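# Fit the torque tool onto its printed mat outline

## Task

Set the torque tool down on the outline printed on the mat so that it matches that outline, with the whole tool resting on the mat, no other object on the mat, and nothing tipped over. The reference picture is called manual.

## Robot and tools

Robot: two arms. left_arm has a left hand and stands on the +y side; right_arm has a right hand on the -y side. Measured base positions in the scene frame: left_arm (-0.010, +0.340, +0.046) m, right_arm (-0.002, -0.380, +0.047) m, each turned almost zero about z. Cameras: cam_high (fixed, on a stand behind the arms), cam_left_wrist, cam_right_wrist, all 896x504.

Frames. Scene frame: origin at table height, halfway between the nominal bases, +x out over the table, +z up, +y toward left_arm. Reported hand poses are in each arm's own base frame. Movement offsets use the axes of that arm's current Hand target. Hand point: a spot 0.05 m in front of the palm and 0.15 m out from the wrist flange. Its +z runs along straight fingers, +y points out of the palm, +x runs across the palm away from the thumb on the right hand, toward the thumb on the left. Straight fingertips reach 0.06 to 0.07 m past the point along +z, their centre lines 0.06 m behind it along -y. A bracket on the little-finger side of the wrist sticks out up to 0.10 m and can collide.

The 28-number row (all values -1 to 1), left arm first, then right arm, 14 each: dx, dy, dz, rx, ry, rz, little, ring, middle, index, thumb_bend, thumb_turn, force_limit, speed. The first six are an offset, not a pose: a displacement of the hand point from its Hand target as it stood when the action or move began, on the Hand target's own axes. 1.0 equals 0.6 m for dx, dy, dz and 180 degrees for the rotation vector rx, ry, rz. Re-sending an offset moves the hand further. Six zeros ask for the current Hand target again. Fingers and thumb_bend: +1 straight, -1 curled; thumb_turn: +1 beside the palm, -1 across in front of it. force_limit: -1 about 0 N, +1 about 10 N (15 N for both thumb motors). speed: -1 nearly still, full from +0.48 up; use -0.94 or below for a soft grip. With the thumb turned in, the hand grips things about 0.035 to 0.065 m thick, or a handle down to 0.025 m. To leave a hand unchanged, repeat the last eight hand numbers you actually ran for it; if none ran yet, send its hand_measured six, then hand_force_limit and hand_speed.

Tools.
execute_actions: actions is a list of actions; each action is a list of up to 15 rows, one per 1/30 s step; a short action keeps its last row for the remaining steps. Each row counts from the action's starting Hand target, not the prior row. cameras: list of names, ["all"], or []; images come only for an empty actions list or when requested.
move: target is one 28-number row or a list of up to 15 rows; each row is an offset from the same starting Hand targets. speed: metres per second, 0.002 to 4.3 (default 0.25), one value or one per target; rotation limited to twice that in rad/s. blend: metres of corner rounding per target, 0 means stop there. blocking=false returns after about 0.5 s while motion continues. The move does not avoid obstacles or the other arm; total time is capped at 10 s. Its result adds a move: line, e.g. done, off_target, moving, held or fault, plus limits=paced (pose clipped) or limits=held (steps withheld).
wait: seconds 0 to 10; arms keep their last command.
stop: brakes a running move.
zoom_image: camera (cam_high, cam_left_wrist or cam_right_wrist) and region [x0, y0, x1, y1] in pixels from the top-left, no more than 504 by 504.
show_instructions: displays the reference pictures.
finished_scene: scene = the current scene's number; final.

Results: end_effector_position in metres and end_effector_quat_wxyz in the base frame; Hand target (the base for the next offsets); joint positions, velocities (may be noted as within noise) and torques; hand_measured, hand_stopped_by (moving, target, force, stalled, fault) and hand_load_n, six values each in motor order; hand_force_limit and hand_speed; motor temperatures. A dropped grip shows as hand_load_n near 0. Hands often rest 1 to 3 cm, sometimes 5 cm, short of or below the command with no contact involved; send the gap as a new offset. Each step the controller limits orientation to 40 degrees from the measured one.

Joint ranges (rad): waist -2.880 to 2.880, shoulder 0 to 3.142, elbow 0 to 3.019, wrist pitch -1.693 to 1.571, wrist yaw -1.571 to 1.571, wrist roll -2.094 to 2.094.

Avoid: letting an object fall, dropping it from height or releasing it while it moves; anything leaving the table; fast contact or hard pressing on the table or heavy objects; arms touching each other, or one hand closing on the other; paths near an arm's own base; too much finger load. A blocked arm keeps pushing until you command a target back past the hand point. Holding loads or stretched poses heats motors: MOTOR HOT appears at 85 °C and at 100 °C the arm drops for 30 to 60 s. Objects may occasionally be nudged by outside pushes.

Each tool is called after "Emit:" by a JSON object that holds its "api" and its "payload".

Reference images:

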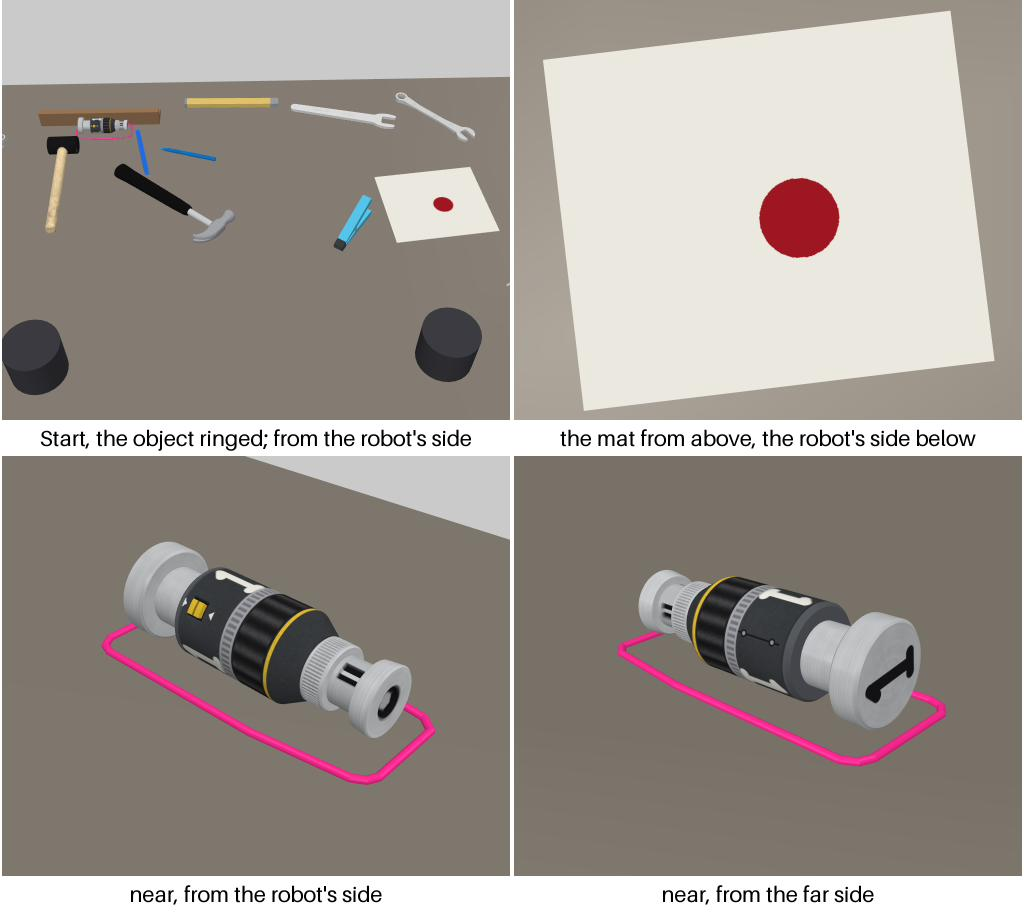

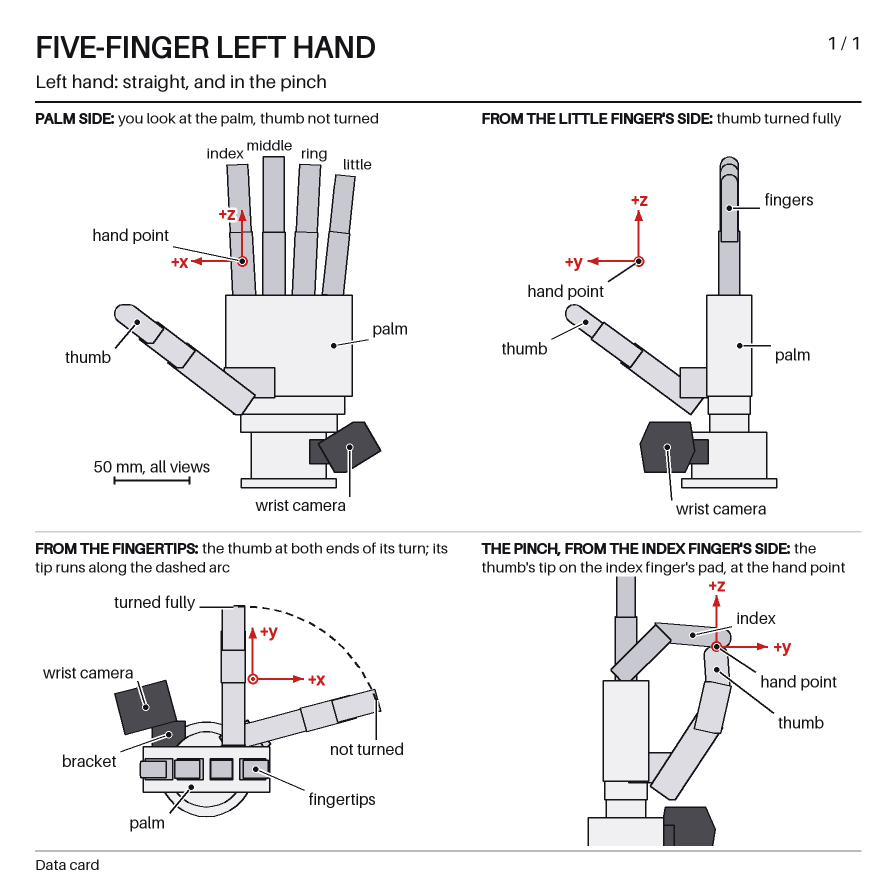

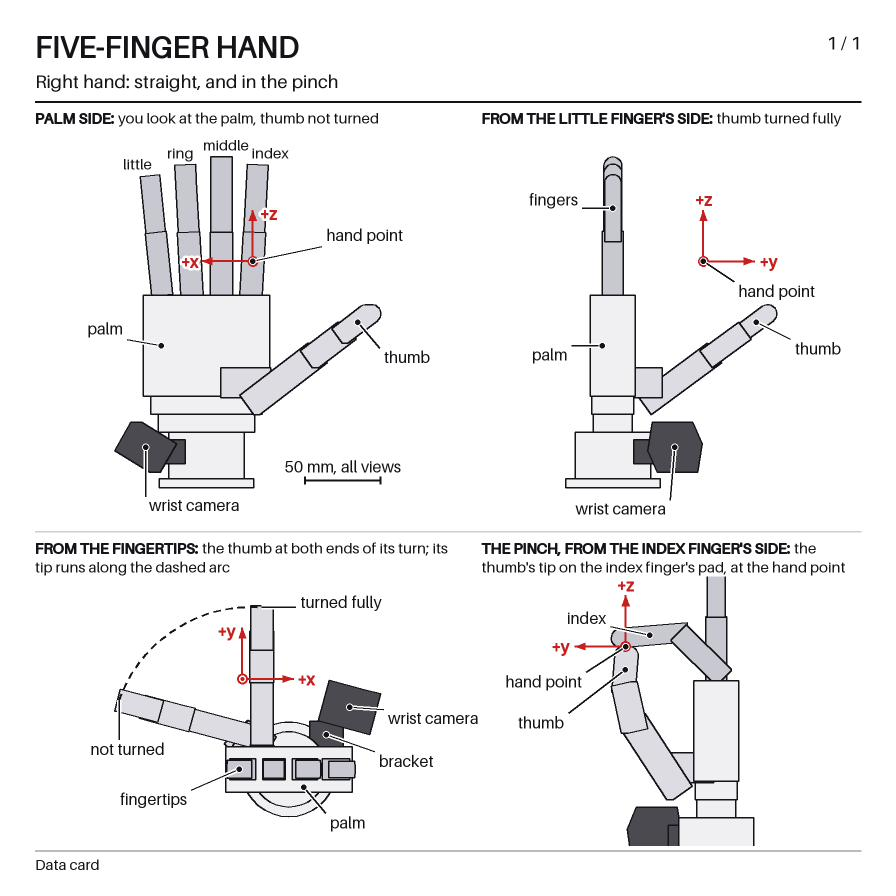

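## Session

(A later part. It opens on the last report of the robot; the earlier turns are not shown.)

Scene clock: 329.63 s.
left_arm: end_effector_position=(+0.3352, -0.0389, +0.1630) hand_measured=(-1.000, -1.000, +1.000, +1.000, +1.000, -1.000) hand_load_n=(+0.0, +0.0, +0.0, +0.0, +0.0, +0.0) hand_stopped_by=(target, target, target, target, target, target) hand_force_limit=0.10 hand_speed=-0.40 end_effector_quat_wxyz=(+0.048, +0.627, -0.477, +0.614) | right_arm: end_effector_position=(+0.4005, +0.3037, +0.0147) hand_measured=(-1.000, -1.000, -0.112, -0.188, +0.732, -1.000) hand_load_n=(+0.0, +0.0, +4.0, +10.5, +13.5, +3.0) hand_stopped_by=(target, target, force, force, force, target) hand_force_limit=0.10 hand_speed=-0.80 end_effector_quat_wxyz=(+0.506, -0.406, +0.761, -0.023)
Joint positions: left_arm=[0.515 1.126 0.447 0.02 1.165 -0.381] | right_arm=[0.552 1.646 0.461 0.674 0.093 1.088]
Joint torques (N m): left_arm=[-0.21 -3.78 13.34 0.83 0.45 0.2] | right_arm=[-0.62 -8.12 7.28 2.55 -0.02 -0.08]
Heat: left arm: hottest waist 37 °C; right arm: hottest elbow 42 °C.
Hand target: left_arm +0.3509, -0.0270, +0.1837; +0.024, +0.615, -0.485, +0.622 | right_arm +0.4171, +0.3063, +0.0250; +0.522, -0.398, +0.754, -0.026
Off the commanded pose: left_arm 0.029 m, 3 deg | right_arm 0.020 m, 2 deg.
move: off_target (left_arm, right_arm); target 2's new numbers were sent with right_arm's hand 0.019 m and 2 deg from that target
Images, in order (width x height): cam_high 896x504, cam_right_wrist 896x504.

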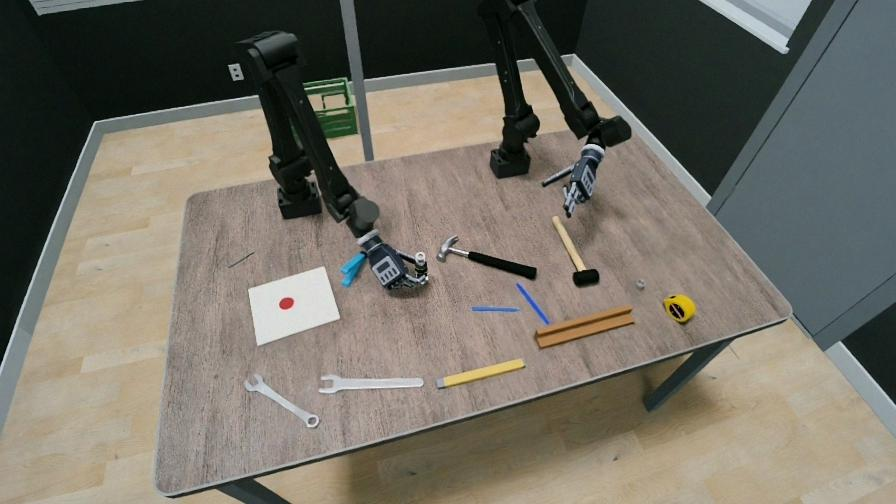

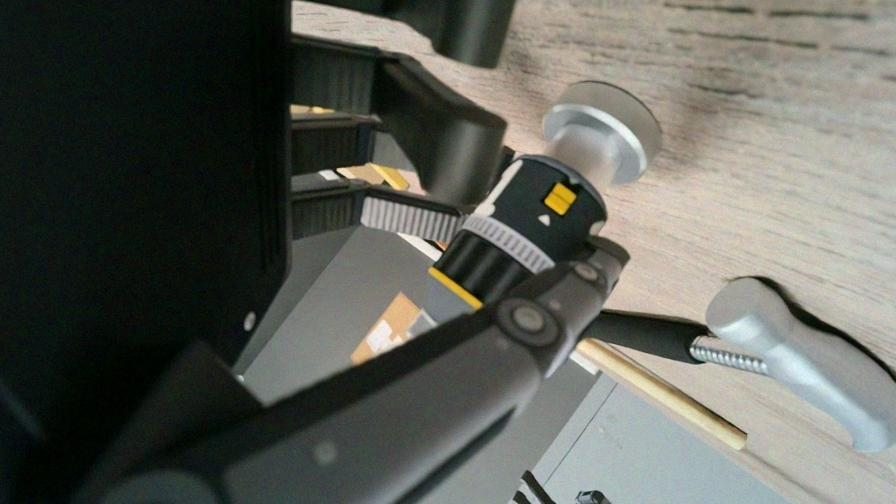

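Emit:
{"api": "move", "payload": {"target": [[0,0,0,0,0,0,-1,-1,1,1,1,-1,0.1,-0.4,-0.102,-0.0606,-0.0606,0,0,0,-1,-1,-0.4,-0.4,-0.3,-1,0.1,-0.8]], "cameras": ["cam_high","cam_right_wrist"], "speed": 0.08}}

Emit:
{"api": "zoom_image", "payload": {"camera": "cam_high", "region": [370, 210, 480, 272]}}

Scene clock: 334.27 s.
left_arm: end_effector_position=(+0.3352, -0.0389, +0.1630) hand_measured=(-1.000, -1.000, +1.000, +1.000, +1.000, -1.000) hand_load_n=(+0.0, +0.0, +0.0, +0.0, +0.0, +0.0) hand_stopped_by=(target, target, target, target, target, target) hand_force_limit=0.10 hand_speed=-0.40 end_effector_quat_wxyz=(+0.048, +0.627, -0.477, +0.614) | right_arm: end_effector_position=(+0.3904, +0.2975, +0.0693) hand_measured=(-1.000, -1.000, -0.112, -0.188, +0.732, -1.000) hand_load_n=(+0.0, +0.0, +5.0, +9.0, +14.0, +0.0) hand_stopped_by=(target, target, force, force, force, target) hand_force_limit=0.10 hand_speed=-0.80 end_effector_quat_wxyz=(+0.490, -0.417, +0.765, -0.028)
Joint positions: left_arm=[0.515 1.126 0.447 0.02 1.165 -0.381] | right_arm=[0.552 1.392 0.482 0.363 0.093 1.072]
Joint torques (N m): left_arm=[-0.15 -3.72 13.27 0.83 0.45 0.2] | right_arm=[-0.91 -8.94 11.77 1.65 -0.12 0.06]
Heat: left arm: hottest waist 37 °C; right arm: hottest elbow 42 °C.
Hand target: left_arm +0.3509, -0.0270, +0.1837; +0.024, +0.615, -0.485, +0.622 | right_arm +0.4168, +0.3062, +0.1048; +0.522, -0.398, +0.754, -0.026
Off the commanded pose: left_arm 0.029 m, 3 deg | right_arm 0.045 m, 5 deg.
move: off_target (left_arm, right_arm)
Images, in order (width x height): cam_high 896x504, cam_right_wrist 896x504.

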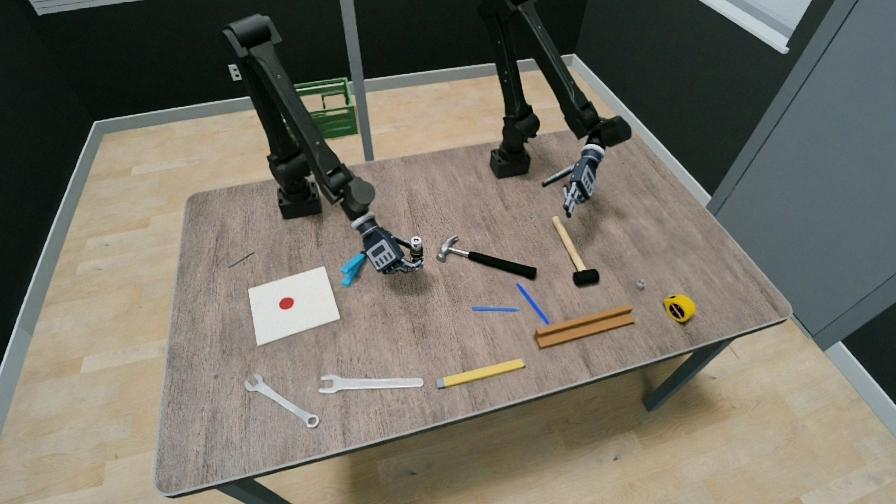

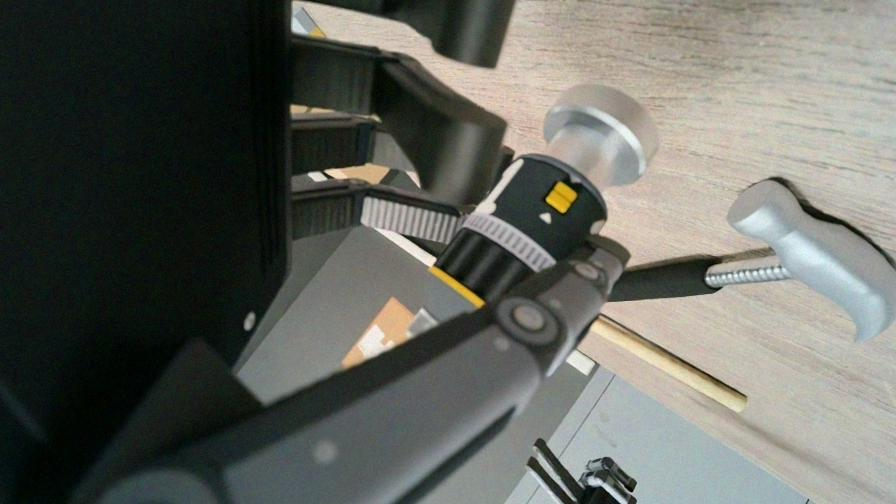

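Scaled by 4.582 from the camera's 896x504 image, which has a finer 1280x720 frame.

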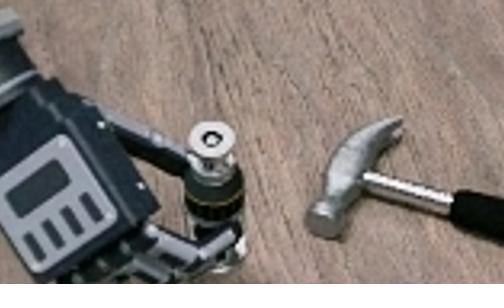

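Emit:
{"api": "move", "payload": {"target": [[0,0,0,0,0,0,-1,-1,1,1,1,-1,0.1,-0.4,0.378,-0.4092,-0.2913,0.0766,0.1039,0.0662,-1,-1,-0.4,-0.4,-0.3,-1,0.1,-0.8]], "cameras": ["cam_high","cam_right_wrist"], "speed": 0.2}}

Emit:
{"api": "zoom_image", "payload": {"camera": "cam_high", "region": [240, 240, 350, 302]}}

Scene clock: 359.17 s.
left_arm: end_effector_position=(+0.3352, -0.0389, +0.1630) hand_measured=(-1.000, -1.000, +1.000, +1.000, +1.000, -1.000) hand_load_n=(+0.0, +0.0, -0.5, +0.0, +0.0, +0.0) hand_stopped_by=(target, target, target, target, target, target) hand_force_limit=0.10 hand_speed=-0.40 end_effector_quat_wxyz=(+0.048, +0.627, -0.477, +0.614) | right_arm: end_effector_position=(+0.3644, -0.0540, +0.0925) hand_measured=(-1.000, -1.000, -0.112, -0.188, +0.732, -1.000) hand_load_n=(+0.0, +0.0, +5.0, +9.5, +14.0, +0.5) hand_stopped_by=(target, target, force, force, force, target) hand_force_limit=0.10 hand_speed=-0.80 end_effector_quat_wxyz=(+0.416, -0.248, +0.868, -0.109)
Joint positions: left_arm=[0.515 1.126 0.447 0.02 1.165 -0.381] | right_arm=[-0.519 1.032 0.414 -0.139 -0.412 0.675]
Joint torques (N m): left_arm=[-0.44 -3.72 13.24 0.88 0.45 0.2] | right_arm=[-0.73 -2.55 13.91 1.2 -0.6 0.05]
Heat: left arm: hottest waist 37 °C; right arm: hottest elbow 44 °C.
Hand target: left_arm +0.3509, -0.0270, +0.1837; +0.024, +0.615, -0.485, +0.622 | right_arm +0.3851, -0.0693, +0.1217; +0.437, -0.243, +0.857, -0.126
Off the commanded pose: left_arm 0.029 m, 3 deg | right_arm 0.039 m, 3 deg.
move: off_target (left_arm, right_arm)
Images, in order (width x height): cam_high 896x504, cam_right_wrist 896x504.

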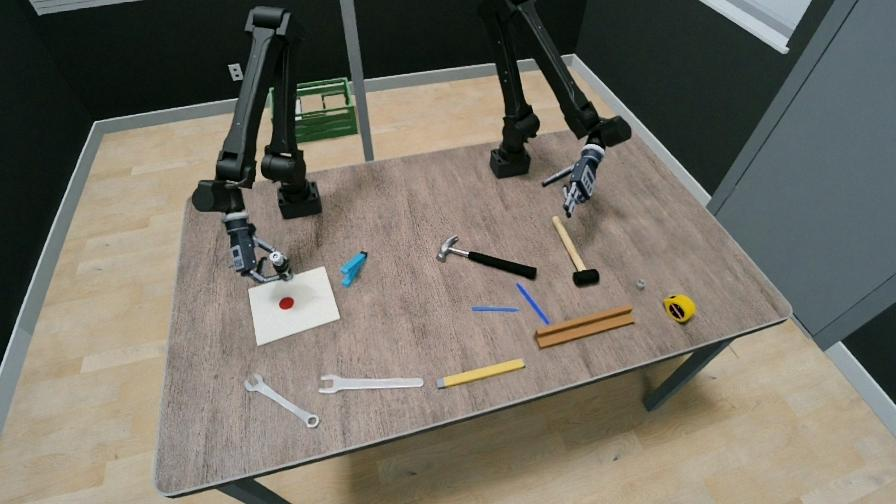

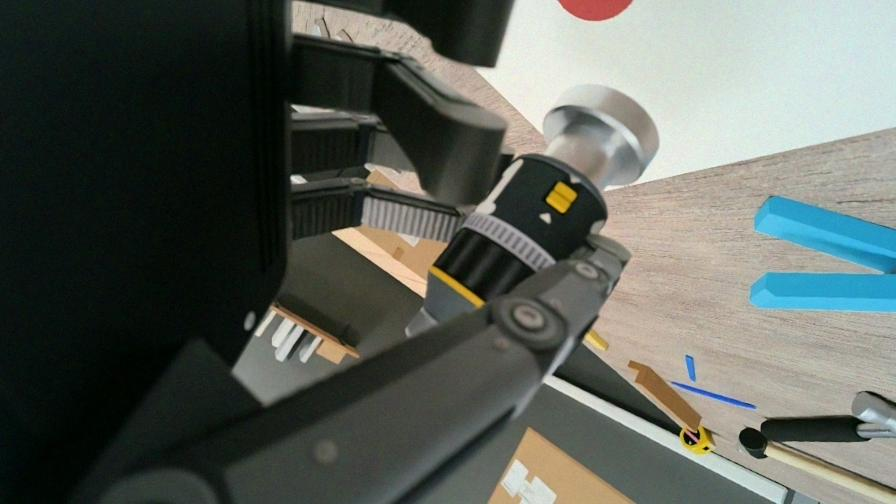

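Scaled by 4.582 from the camera's 896x504 image, which has a finer 1280x720 frame.

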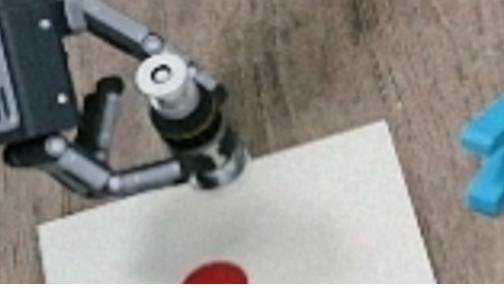

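Emit:
{"api": "move", "payload": {"target": [[0,0,0,0,0,0,-1,-1,1,1,1,-1,0.1,-0.4,0.0732,0.0005,0.0843,0.0132,-0.0124,-0.0064,-1,-1,-0.4,-0.4,-0.3,-1,0.1,-0.8]], "cameras": ["cam_high","cam_right_wrist"], "speed": 0.1}}

Emit:
{"api": "zoom_image", "payload": {"camera": "cam_high", "region": [240, 255, 350, 317]}}

Scene clock: 372.70 s.
left_arm: end_effector_position=(+0.3352, -0.0389, +0.1630) hand_measured=(-1.000, -1.000, +1.000, +1.000, +1.000, -1.000) hand_load_n=(+0.0, +0.0, +0.0, +0.0, +0.0, +0.0) hand_stopped_by=(target, target, target, target, target, target) hand_force_limit=0.10 hand_speed=-0.40 end_effector_quat_wxyz=(+0.048, +0.627, -0.477, +0.614) | right_arm: end_effector_position=(+0.3979, -0.0833, +0.0526) hand_measured=(-1.000, -1.000, -0.112, -0.188, +0.732, -1.000) hand_load_n=(+0.5, +0.0, +5.0, +9.5, +14.0, +0.5) hand_stopped_by=(target, target, force, force, force, target) hand_force_limit=0.10 hand_speed=-0.80 end_effector_quat_wxyz=(+0.444, -0.254, +0.849, -0.133)
Joint positions: left_arm=[0.515 1.126 0.447 0.02 1.165 -0.381] | right_arm=[-0.553 1.306 0.414 0.208 -0.445 0.651]
Joint torques (N m): left_arm=[-0.32 -4.01 13.26 0.84 0.44 0.18] | right_arm=[-1.14 -5.66 7.45 2.71 -0.61 0.11]
Heat: left arm: hottest waist 37 °C; right arm: hottest elbow 46 °C.
Hand target: left_arm +0.3509, -0.0270, +0.1837; +0.024, +0.615, -0.485, +0.622 | right_arm +0.4040, -0.0922, +0.0617; +0.457, -0.245, +0.843, -0.143
Off the commanded pose: left_arm 0.029 m, 3 deg | right_arm 0.014 m, 2 deg.
move: off_target (left_arm, right_arm)
Images, in order (width x height): cam_high 896x504, cam_right_wrist 896x504.

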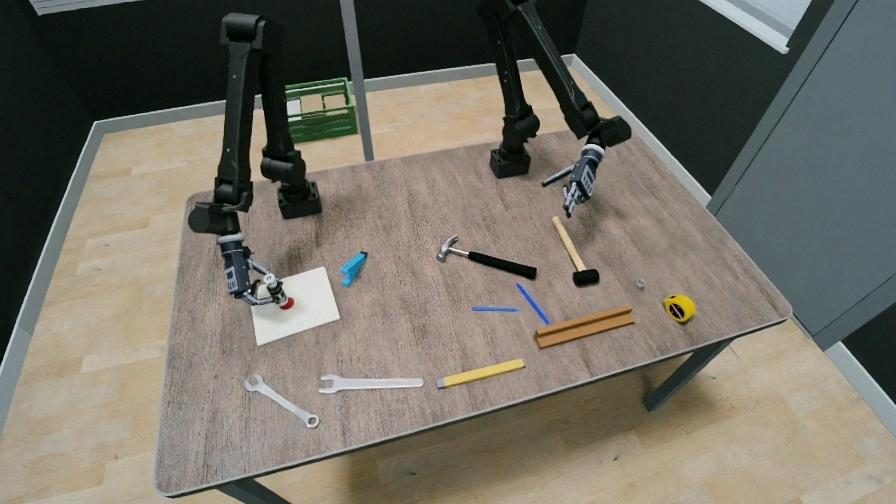

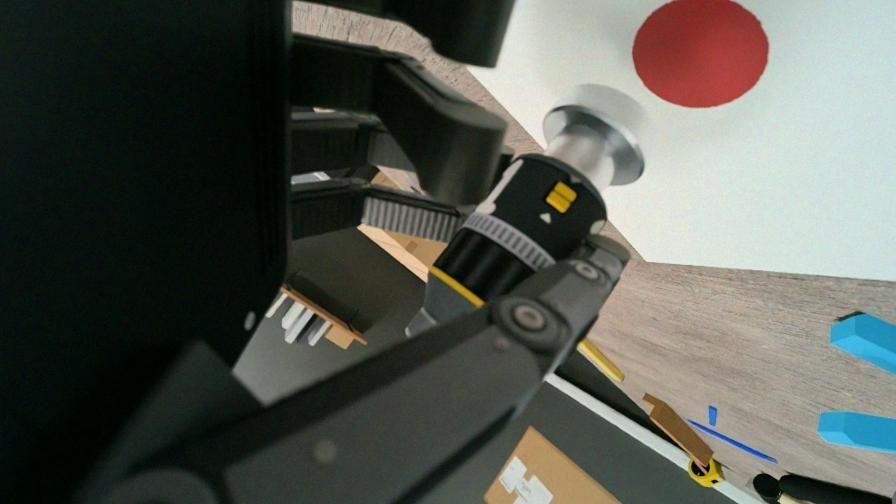

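Scaled by 4.582 from the camera's 896x504 image, which has a finer 1280x720 frame.

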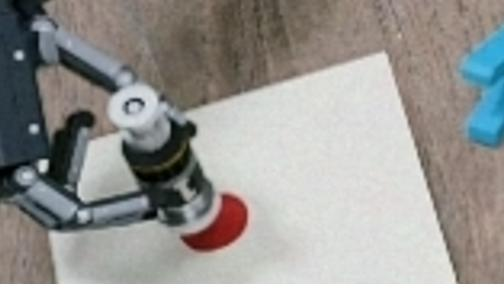

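Emit:
{"api": "move", "payload": {"target": [[0,0,0,0,0,0,-1,-1,1,1,1,-1,0.1,-0.4,0.0405,0.0325,0.0075,0,0,0,-1,-1,-0.4,-0.4,-0.3,-1,0.1,-0.8]], "cameras": ["cam_high","cam_right_wrist"], "speed": 0.06}}

Emit:
{"api": "zoom_image", "payload": {"camera": "cam_high", "region": [250, 265, 330, 310]}}

Emit:
{"api": "zoom_image", "payload": {"camera": "cam_right_wrist", "region": [480, 0, 830, 200]}}

Scene clock: 382.53 s.
left_arm: end_effector_position=(+0.3352, -0.0389, +0.1630) hand_measured=(-1.000, -1.000, +1.000, +1.000, +1.000, -1.000) hand_load_n=(+0.0, +0.0, +0.0, +0.0, +0.0, +0.0) hand_stopped_by=(target, target, target, target, target, target) hand_force_limit=0.10 hand_speed=-0.40 end_effector_quat_wxyz=(+0.048, +0.627, -0.477, +0.614) | right_arm: end_effector_position=(+0.3861, -0.0804, +0.0254) hand_measured=(-1.000, -1.000, -0.112, -0.188, +0.732, -1.000) hand_load_n=(+0.0, +0.0, +5.0, +9.5, +14.0, +0.5) hand_stopped_by=(target, target, force, force, force, target) hand_force_limit=0.10 hand_speed=-0.80 end_effector_quat_wxyz=(+0.445, -0.253, +0.849, -0.133)
Joint positions: left_arm=[0.515 1.126 0.447 0.02 1.165 -0.381] | right_arm=[-0.568 1.383 0.359 0.337 -0.458 0.644]
Joint torques (N m): left_arm=[-0.32 -3.72 13.26 0.84 0.45 0.19] | right_arm=[-1.73 -6.07 6.13 2.43 -0.6 0.07]
Heat: left arm: hottest waist 37 °C; right arm: hottest elbow 45 °C.
Hand target: left_arm +0.3509, -0.0270, +0.1837; +0.024, +0.615, -0.485, +0.622 | right_arm +0.3910, -0.0891, +0.0332; +0.457, -0.245, +0.843, -0.143
Off the commanded pose: left_arm 0.029 m, 3 deg | right_arm 0.013 m, 2 deg.
move: off_target (left_arm, right_arm)
Images, in order (width x height): cam_high 896x504, cam_right_wrist 896x504.

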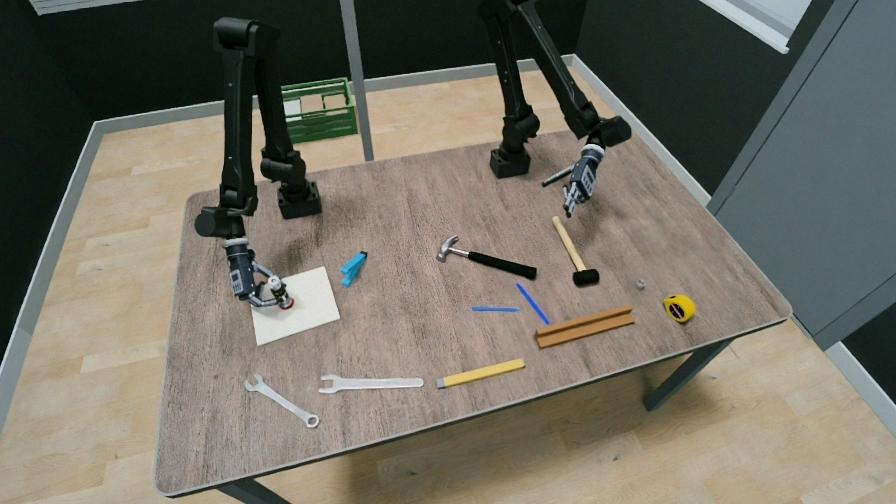

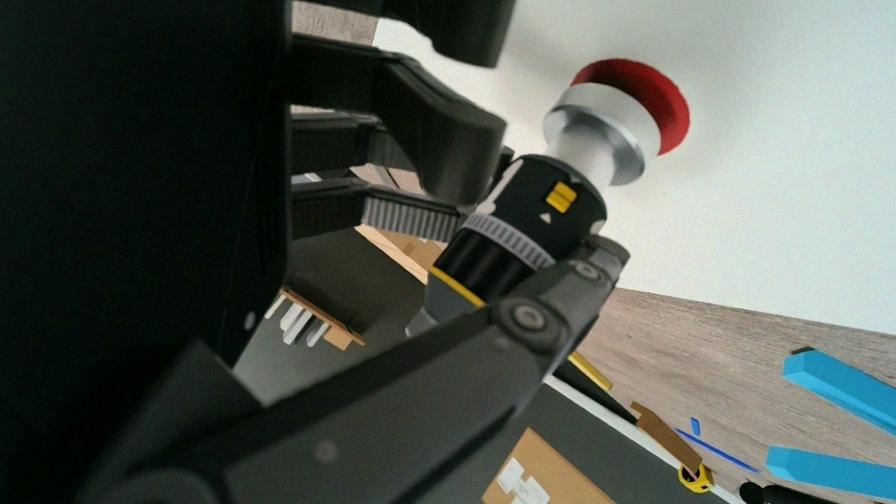

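Scaled by 6.300 from the camera's 896x504 image, which has a finer 1280x720 frame.

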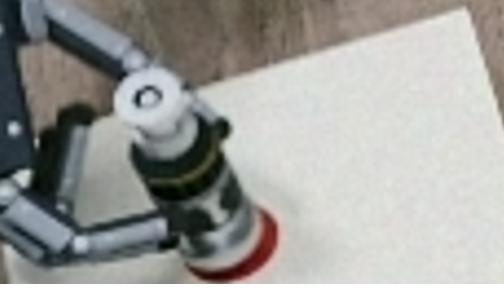

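Scaled by 1.440 from the camera's 896x504 image, which has a finer 1280x720 frame.

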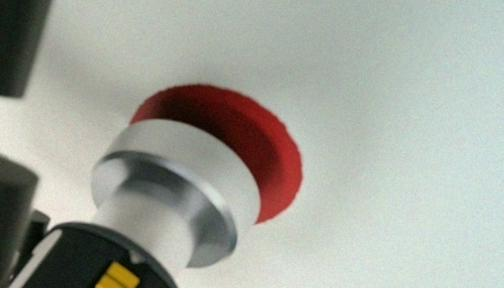

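Emit:
{"api": "move", "payload": {"target": [[0,0,0,0,0,0,-1,-1,1,1,1,-1,0.1,-0.4,0.0145,0.0163,0.0107,0,0,0,-1,-1,-0.4,-0.4,-0.3,-1,0.1,-0.8]], "cameras": ["cam_high","cam_right_wrist"], "speed": 0.04}}

Emit:
{"api": "zoom_image", "payload": {"camera": "cam_high", "region": [250, 265, 330, 310]}}

Emit:
{"api": "zoom_image", "payload": {"camera": "cam_right_wrist", "region": [480, 0, 830, 200]}}

Scene clock: 390.43 s.
left_arm: end_effector_position=(+0.3352, -0.0389, +0.1630) hand_measured=(-1.000, -1.000, +1.000, +1.000, +1.000, -1.000) hand_load_n=(+0.0, +0.0, +0.0, +0.0, +0.0, -0.5) hand_stopped_by=(target, target, target, target, target, target) hand_force_limit=0.10 hand_speed=-0.40 end_effector_quat_wxyz=(+0.048, +0.627, -0.477, +0.614) | right_arm: end_effector_position=(+0.3874, -0.0810, +0.0165) hand_measured=(-1.000, -1.000, -0.112, -0.188, +0.732, -1.000) hand_load_n=(+0.0, +0.0, +4.5, +8.5, +14.0, +0.5) hand_stopped_by=(target, target, force, force, force, target) hand_force_limit=0.10 hand_speed=-0.80 end_effector_quat_wxyz=(+0.451, -0.254, +0.844, -0.138)
Joint positions: left_arm=[0.515 1.126 0.447 0.02 1.165 -0.381] | right_arm=[-0.568 1.433 0.346 0.419 -0.459 0.644]
Joint torques (N m): left_arm=[-0.26 -3.55 13.27 0.9 0.45 0.21] | right_arm=[-0.15 -5.36 5.3 2.4 -0.32 0.1]
Heat: left arm: hottest waist 37 °C; right arm: hottest elbow 44 °C.
Hand target: left_arm +0.3509, -0.0270, +0.1837; +0.024, +0.615, -0.485, +0.622 | right_arm +0.3896, -0.0858, +0.0190; +0.457, -0.245, +0.843, -0.143
Off the commanded pose: left_arm 0.029 m, 3 deg | right_arm 0.006 m, 1 deg.
move: off_target (left_arm)
Images, in order (width x height): cam_high 896x504, cam_right_wrist 896x504.

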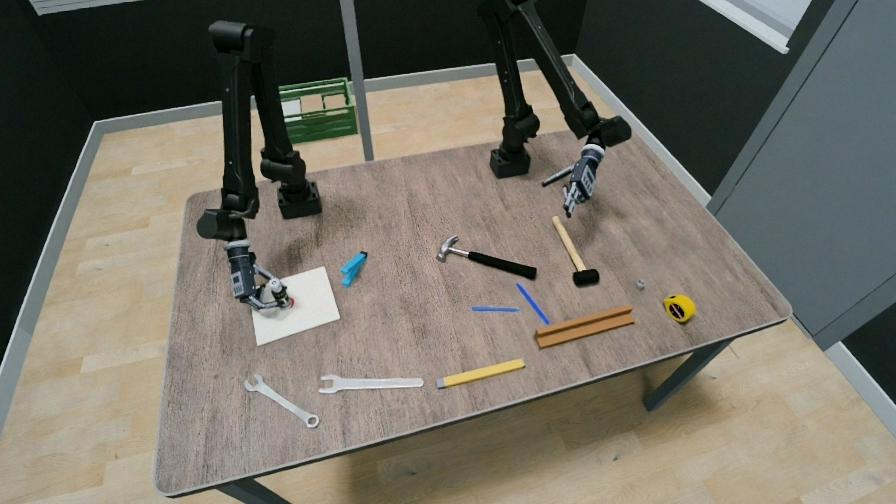

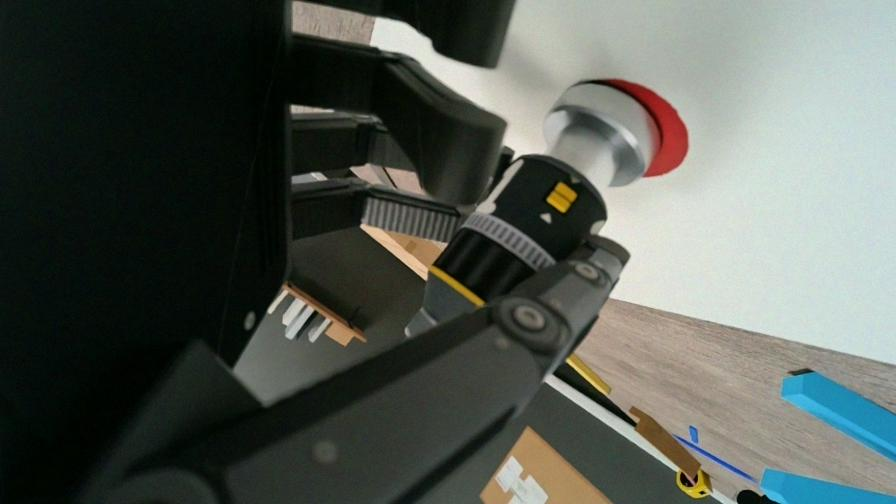

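Scaled by 6.300 from the camera's 896x504 image, which has a finer 1280x720 frame.

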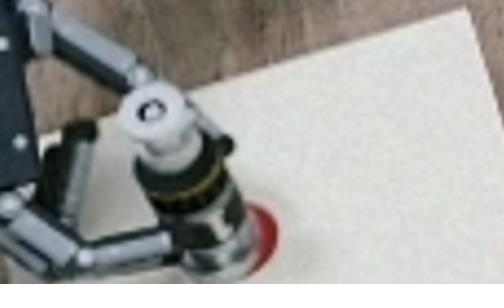

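Scaled by 1.440 from the camera's 896x504 image, which has a finer 1280x720 frame.

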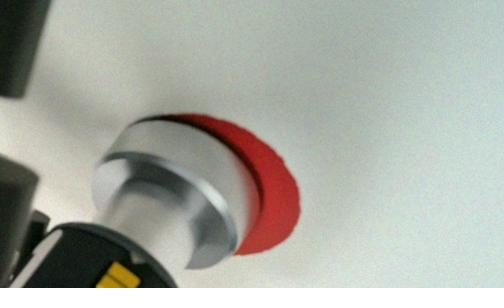

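Emit:
{"api": "move", "payload": {"target": [0,0,0,0,0,0,-1,-1,1,1,1,-1,0.1,-0.4,-0.0126,0.0017,-0.0067,0,0,0,-1,-1,-0.4,-0.4,-0.3,-1,0.1,-0.8], "speed": 0.05, "cameras": ["cam_high","cam_right_wrist"]}}

Emit:
{"api": "zoom_image", "payload": {"camera": "cam_high", "region": [250, 265, 330, 310]}}

Emit:
{"api": "zoom_image", "payload": {"camera": "cam_right_wrist", "region": [480, 0, 830, 200]}}

Scene clock: 400.37 s.
left_arm: end_effector_position=(+0.3352, -0.0389, +0.1630) hand_measured=(-1.000, -1.000, +1.000, +1.000, +1.000, -1.000) hand_load_n=(+0.0, +0.0, +0.0, +0.0, +0.0, -0.5) hand_stopped_by=(target, target, target, target, target, target) hand_force_limit=0.10 hand_speed=-0.40 end_effector_quat_wxyz=(+0.048, +0.627, -0.477, +0.614) | right_arm: end_effector_position=(+0.3857, -0.0821, +0.0174) hand_measured=(-1.000, -1.000, -0.112, -0.188, +0.732, -1.000) hand_load_n=(+0.0, +0.0, +5.0, +9.0, +14.0, +0.5) hand_stopped_by=(target, target, force, force, force, target) hand_force_limit=0.10 hand_speed=-0.80 end_effector_quat_wxyz=(+0.449, -0.251, +0.845, -0.144)
Joint positions: left_arm=[0.515 1.126 0.447 0.02 1.165 -0.381] | right_arm=[-0.568 1.42 0.339 0.419 -0.446 0.647]
Joint torques (N m): left_arm=[-0.44 -3.78 13.26 0.87 0.46 0.21] | right_arm=[0.97 -7 5.7 1.22 -0.34 0.16]
Heat: left arm: hottest waist 37 °C; right arm: hottest elbow 43 °C.
Hand target: left_arm +0.3509, -0.0270, +0.1837; +0.024, +0.615, -0.485, +0.622 | right_arm +0.3895, -0.0808, +0.0260; +0.457, -0.245, +0.843, -0.143
Off the commanded pose: left_arm 0.029 m, 3 deg | right_arm 0.009 m, 1 deg.
move: off_target (left_arm)
Images, in order (width x height): cam_high 896x504, cam_right_wrist 896x504.

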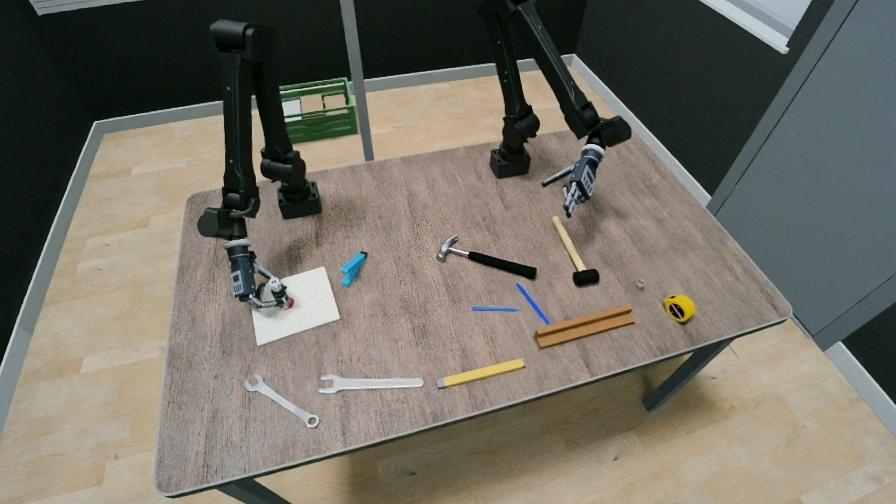

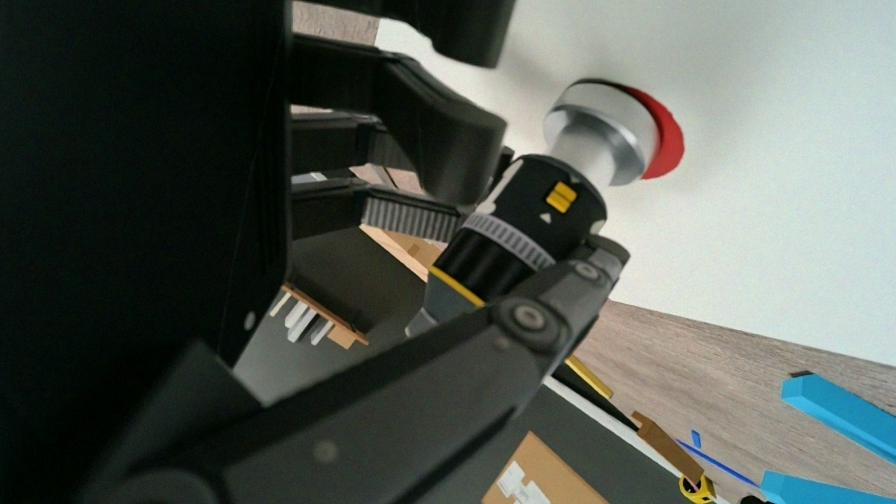

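Scaled by 6.300 from the camera's 896x504 image, which has a finer 1280x720 frame.

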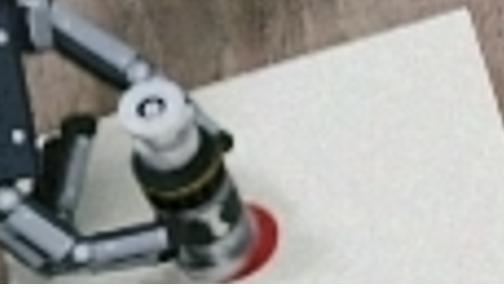

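Scaled by 1.440 from the camera's 896x504 image, which has a finer 1280x720 frame.

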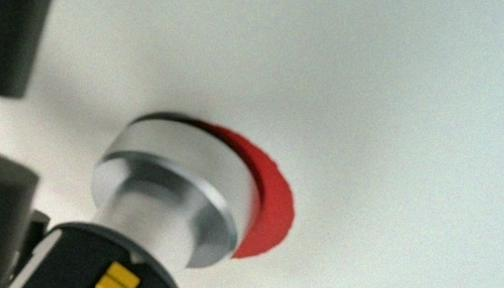

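Emit:
{"api": "move", "payload": {"target": [0,0,0,0,0,0,-1,-1,1,1,1,-1,0.1,-0.4,-0.0303,-0.002,-0.0204,0,0,0,-1,-1,-0.4,-0.4,-0.3,-1,0.1,-0.8], "speed": 0.05, "cameras": ["cam_high","cam_right_wrist"]}}

Emit:
{"api": "zoom_image", "payload": {"camera": "cam_high", "region": [250, 265, 330, 310]}}

Emit:
{"api": "zoom_image", "payload": {"camera": "cam_right_wrist", "region": [480, 0, 830, 200]}}

Scene clock: 405.70 s.
left_arm: end_effector_position=(+0.3352, -0.0389, +0.1630) hand_measured=(-1.000, -1.000, +1.000, +1.000, +1.000, -1.000) hand_load_n=(+0.0, +0.0, +0.0, +0.0, +0.0, +0.0) hand_stopped_by=(target, target, target, target, target, target) hand_force_limit=0.10 hand_speed=-0.40 end_effector_quat_wxyz=(+0.048, +0.627, -0.477, +0.614) | right_arm: end_effector_position=(+0.3831, -0.0774, +0.0366) hand_measured=(-1.000, -1.000, -0.112, -0.188, +0.732, -1.000) hand_load_n=(+0.0, +0.0, +5.0, +9.0, +14.0, +0.0) hand_stopped_by=(target, target, force, force, force, target) hand_force_limit=0.10 hand_speed=-0.80 end_effector_quat_wxyz=(+0.447, -0.248, +0.847, -0.147)
Joint positions: left_arm=[0.515 1.126 0.447 0.02 1.165 -0.381] | right_arm=[-0.553 1.316 0.339 0.319 -0.426 0.658]
Joint torques (N m): left_arm=[-0.32 -3.72 13.26 0.84 0.46 0.2] | right_arm=[1.9 -6.53 6.41 1.55 -0.4 0.2]
Heat: left arm: hottest waist 37 °C; right arm: hottest elbow 42 °C.
Hand target: left_arm +0.3509, -0.0270, +0.1837; +0.024, +0.615, -0.485, +0.622 | right_arm +0.3879, -0.0716, +0.0459; +0.457, -0.245, +0.843, -0.143
Off the commanded pose: left_arm 0.029 m, 3 deg | right_arm 0.012 m, 1 deg.
move: off_target (left_arm, right_arm)
Images, in order (width x height): cam_high 896x504, cam_right_wrist 896x504.

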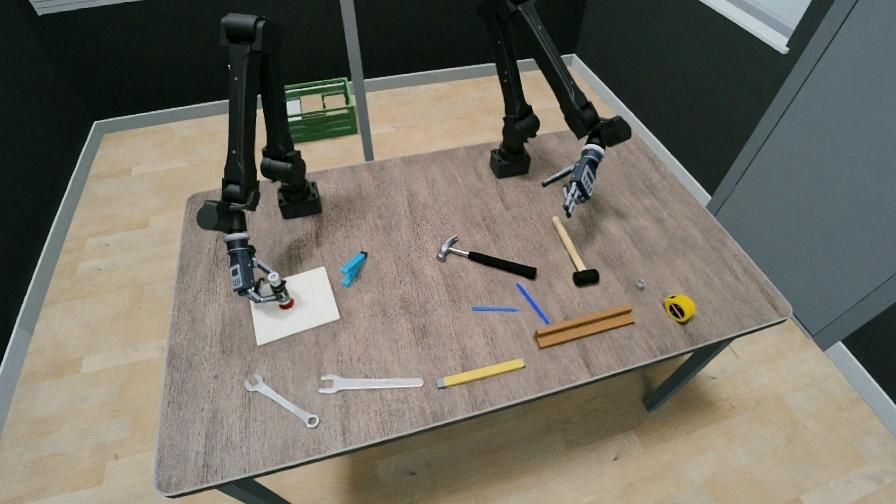

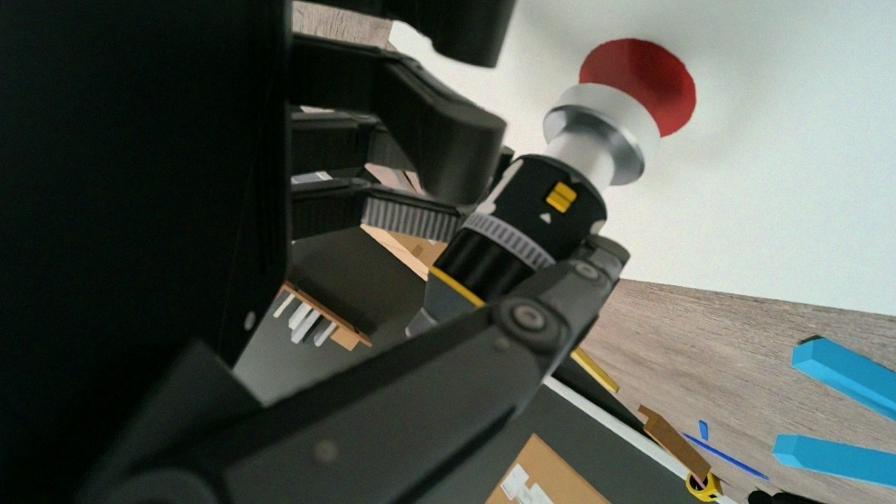

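Scaled by 6.300 from the camera's 896x504 image, which has a finer 1280x720 frame.

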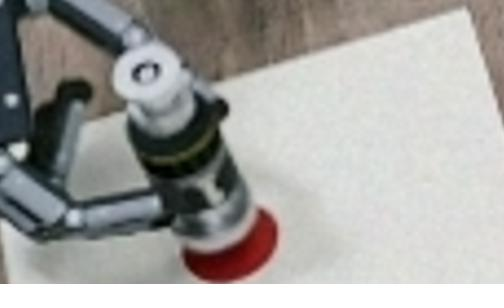

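Scaled by 1.440 from the camera's 896x504 image, which has a finer 1280x720 frame.

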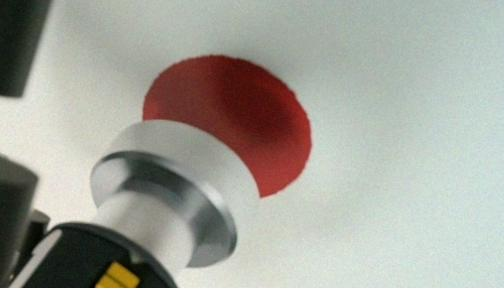

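Emit:
{"api": "move", "payload": {"target": [0,0,0,0,0,0,-1,-1,1,1,1,-1,0.1,-0.4,0.02,0.015,-0.0009,0,0,0,-1,-1,-0.4,-0.4,-0.3,-1,0.1,-0.8], "speed": 0.05, "cameras": ["cam_high","cam_right_wrist"]}}

Emit:
{"api": "zoom_image", "payload": {"camera": "cam_high", "region": [250, 265, 330, 310]}}

Emit:
{"api": "zoom_image", "payload": {"camera": "cam_right_wrist", "region": [480, 0, 830, 200]}}

Scene clock: 413.30 s.
left_arm: end_effector_position=(+0.3352, -0.0389, +0.1630) hand_measured=(-1.000, -1.000, +1.000, +1.000, +1.000, -1.000) hand_load_n=(+0.0, +0.0, +0.0, +0.0, +0.0, +0.0) hand_stopped_by=(target, target, target, target, target, target) hand_force_limit=0.10 hand_speed=-0.40 end_effector_quat_wxyz=(+0.048, +0.627, -0.477, +0.614) | right_arm: end_effector_position=(+0.3723, -0.0698, +0.0253) hand_measured=(-1.000, -1.000, -0.112, -0.188, +0.732, -1.000) hand_load_n=(+0.0, +0.0, +5.0, +9.0, +14.0, +0.5) hand_stopped_by=(target, target, force, force, force, target) hand_force_limit=0.10 hand_speed=-0.80 end_effector_quat_wxyz=(+0.443, -0.248, +0.850, -0.139)
Joint positions: left_arm=[0.515 1.126 0.447 0.02 1.165 -0.381] | right_arm=[-0.553 1.328 0.307 0.343 -0.431 0.658]
Joint torques (N m): left_arm=[-0.44 -3.78 13.31 0.8 0.45 0.2] | right_arm=[0.91 -4.6 6.2 2.7 -0.54 0.13]
Heat: left arm: hottest waist 37 °C; right arm: hottest elbow 41 °C.
Hand target: left_arm +0.3509, -0.0270, +0.1837; +0.024, +0.615, -0.485, +0.622 | right_arm +0.3793, -0.0706, +0.0336; +0.457, -0.245, +0.843, -0.143
Off the commanded pose: left_arm 0.029 m, 3 deg | right_arm 0.011 m, 2 deg.
move: off_target (left_arm, right_arm)
Images, in order (width x height): cam_high 896x504, cam_right_wrist 896x504.

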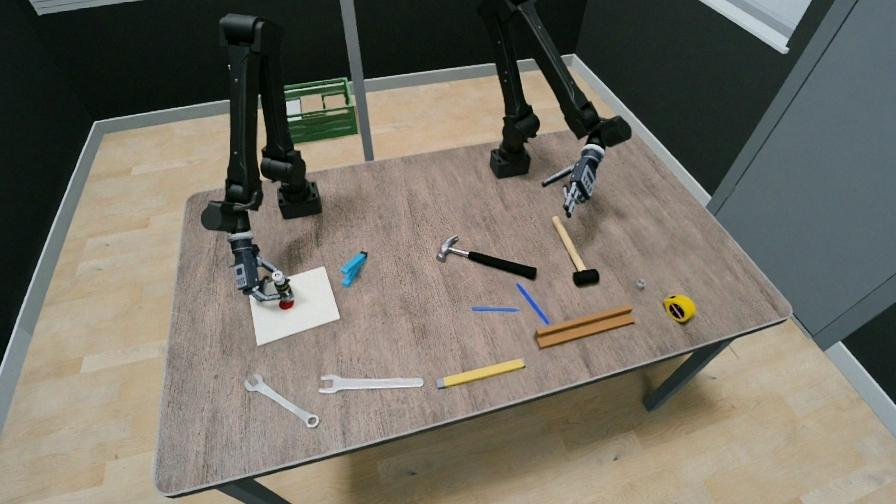

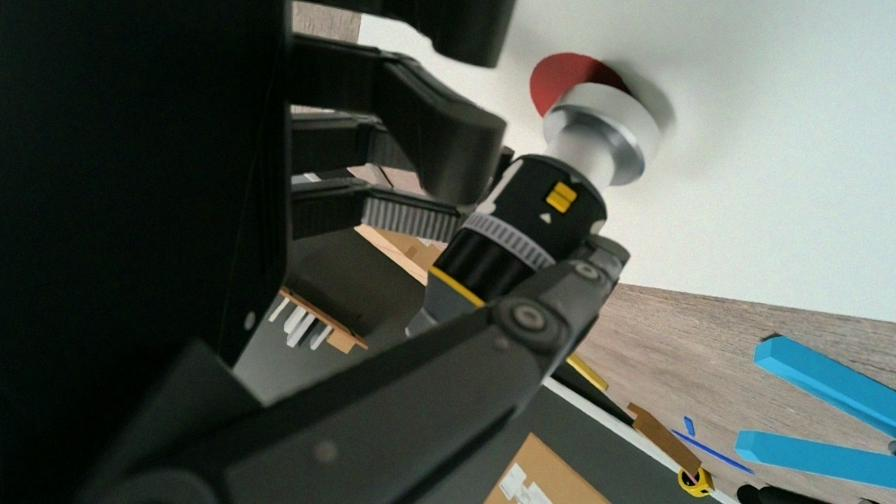

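Scaled by 6.300 from the camera's 896x504 image, which has a finer 1280x720 frame.

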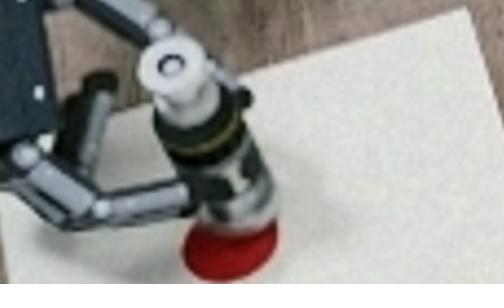

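Scaled by 1.440 from the camera's 896x504 image, which has a finer 1280x720 frame.

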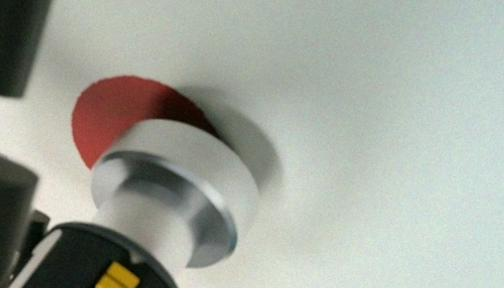

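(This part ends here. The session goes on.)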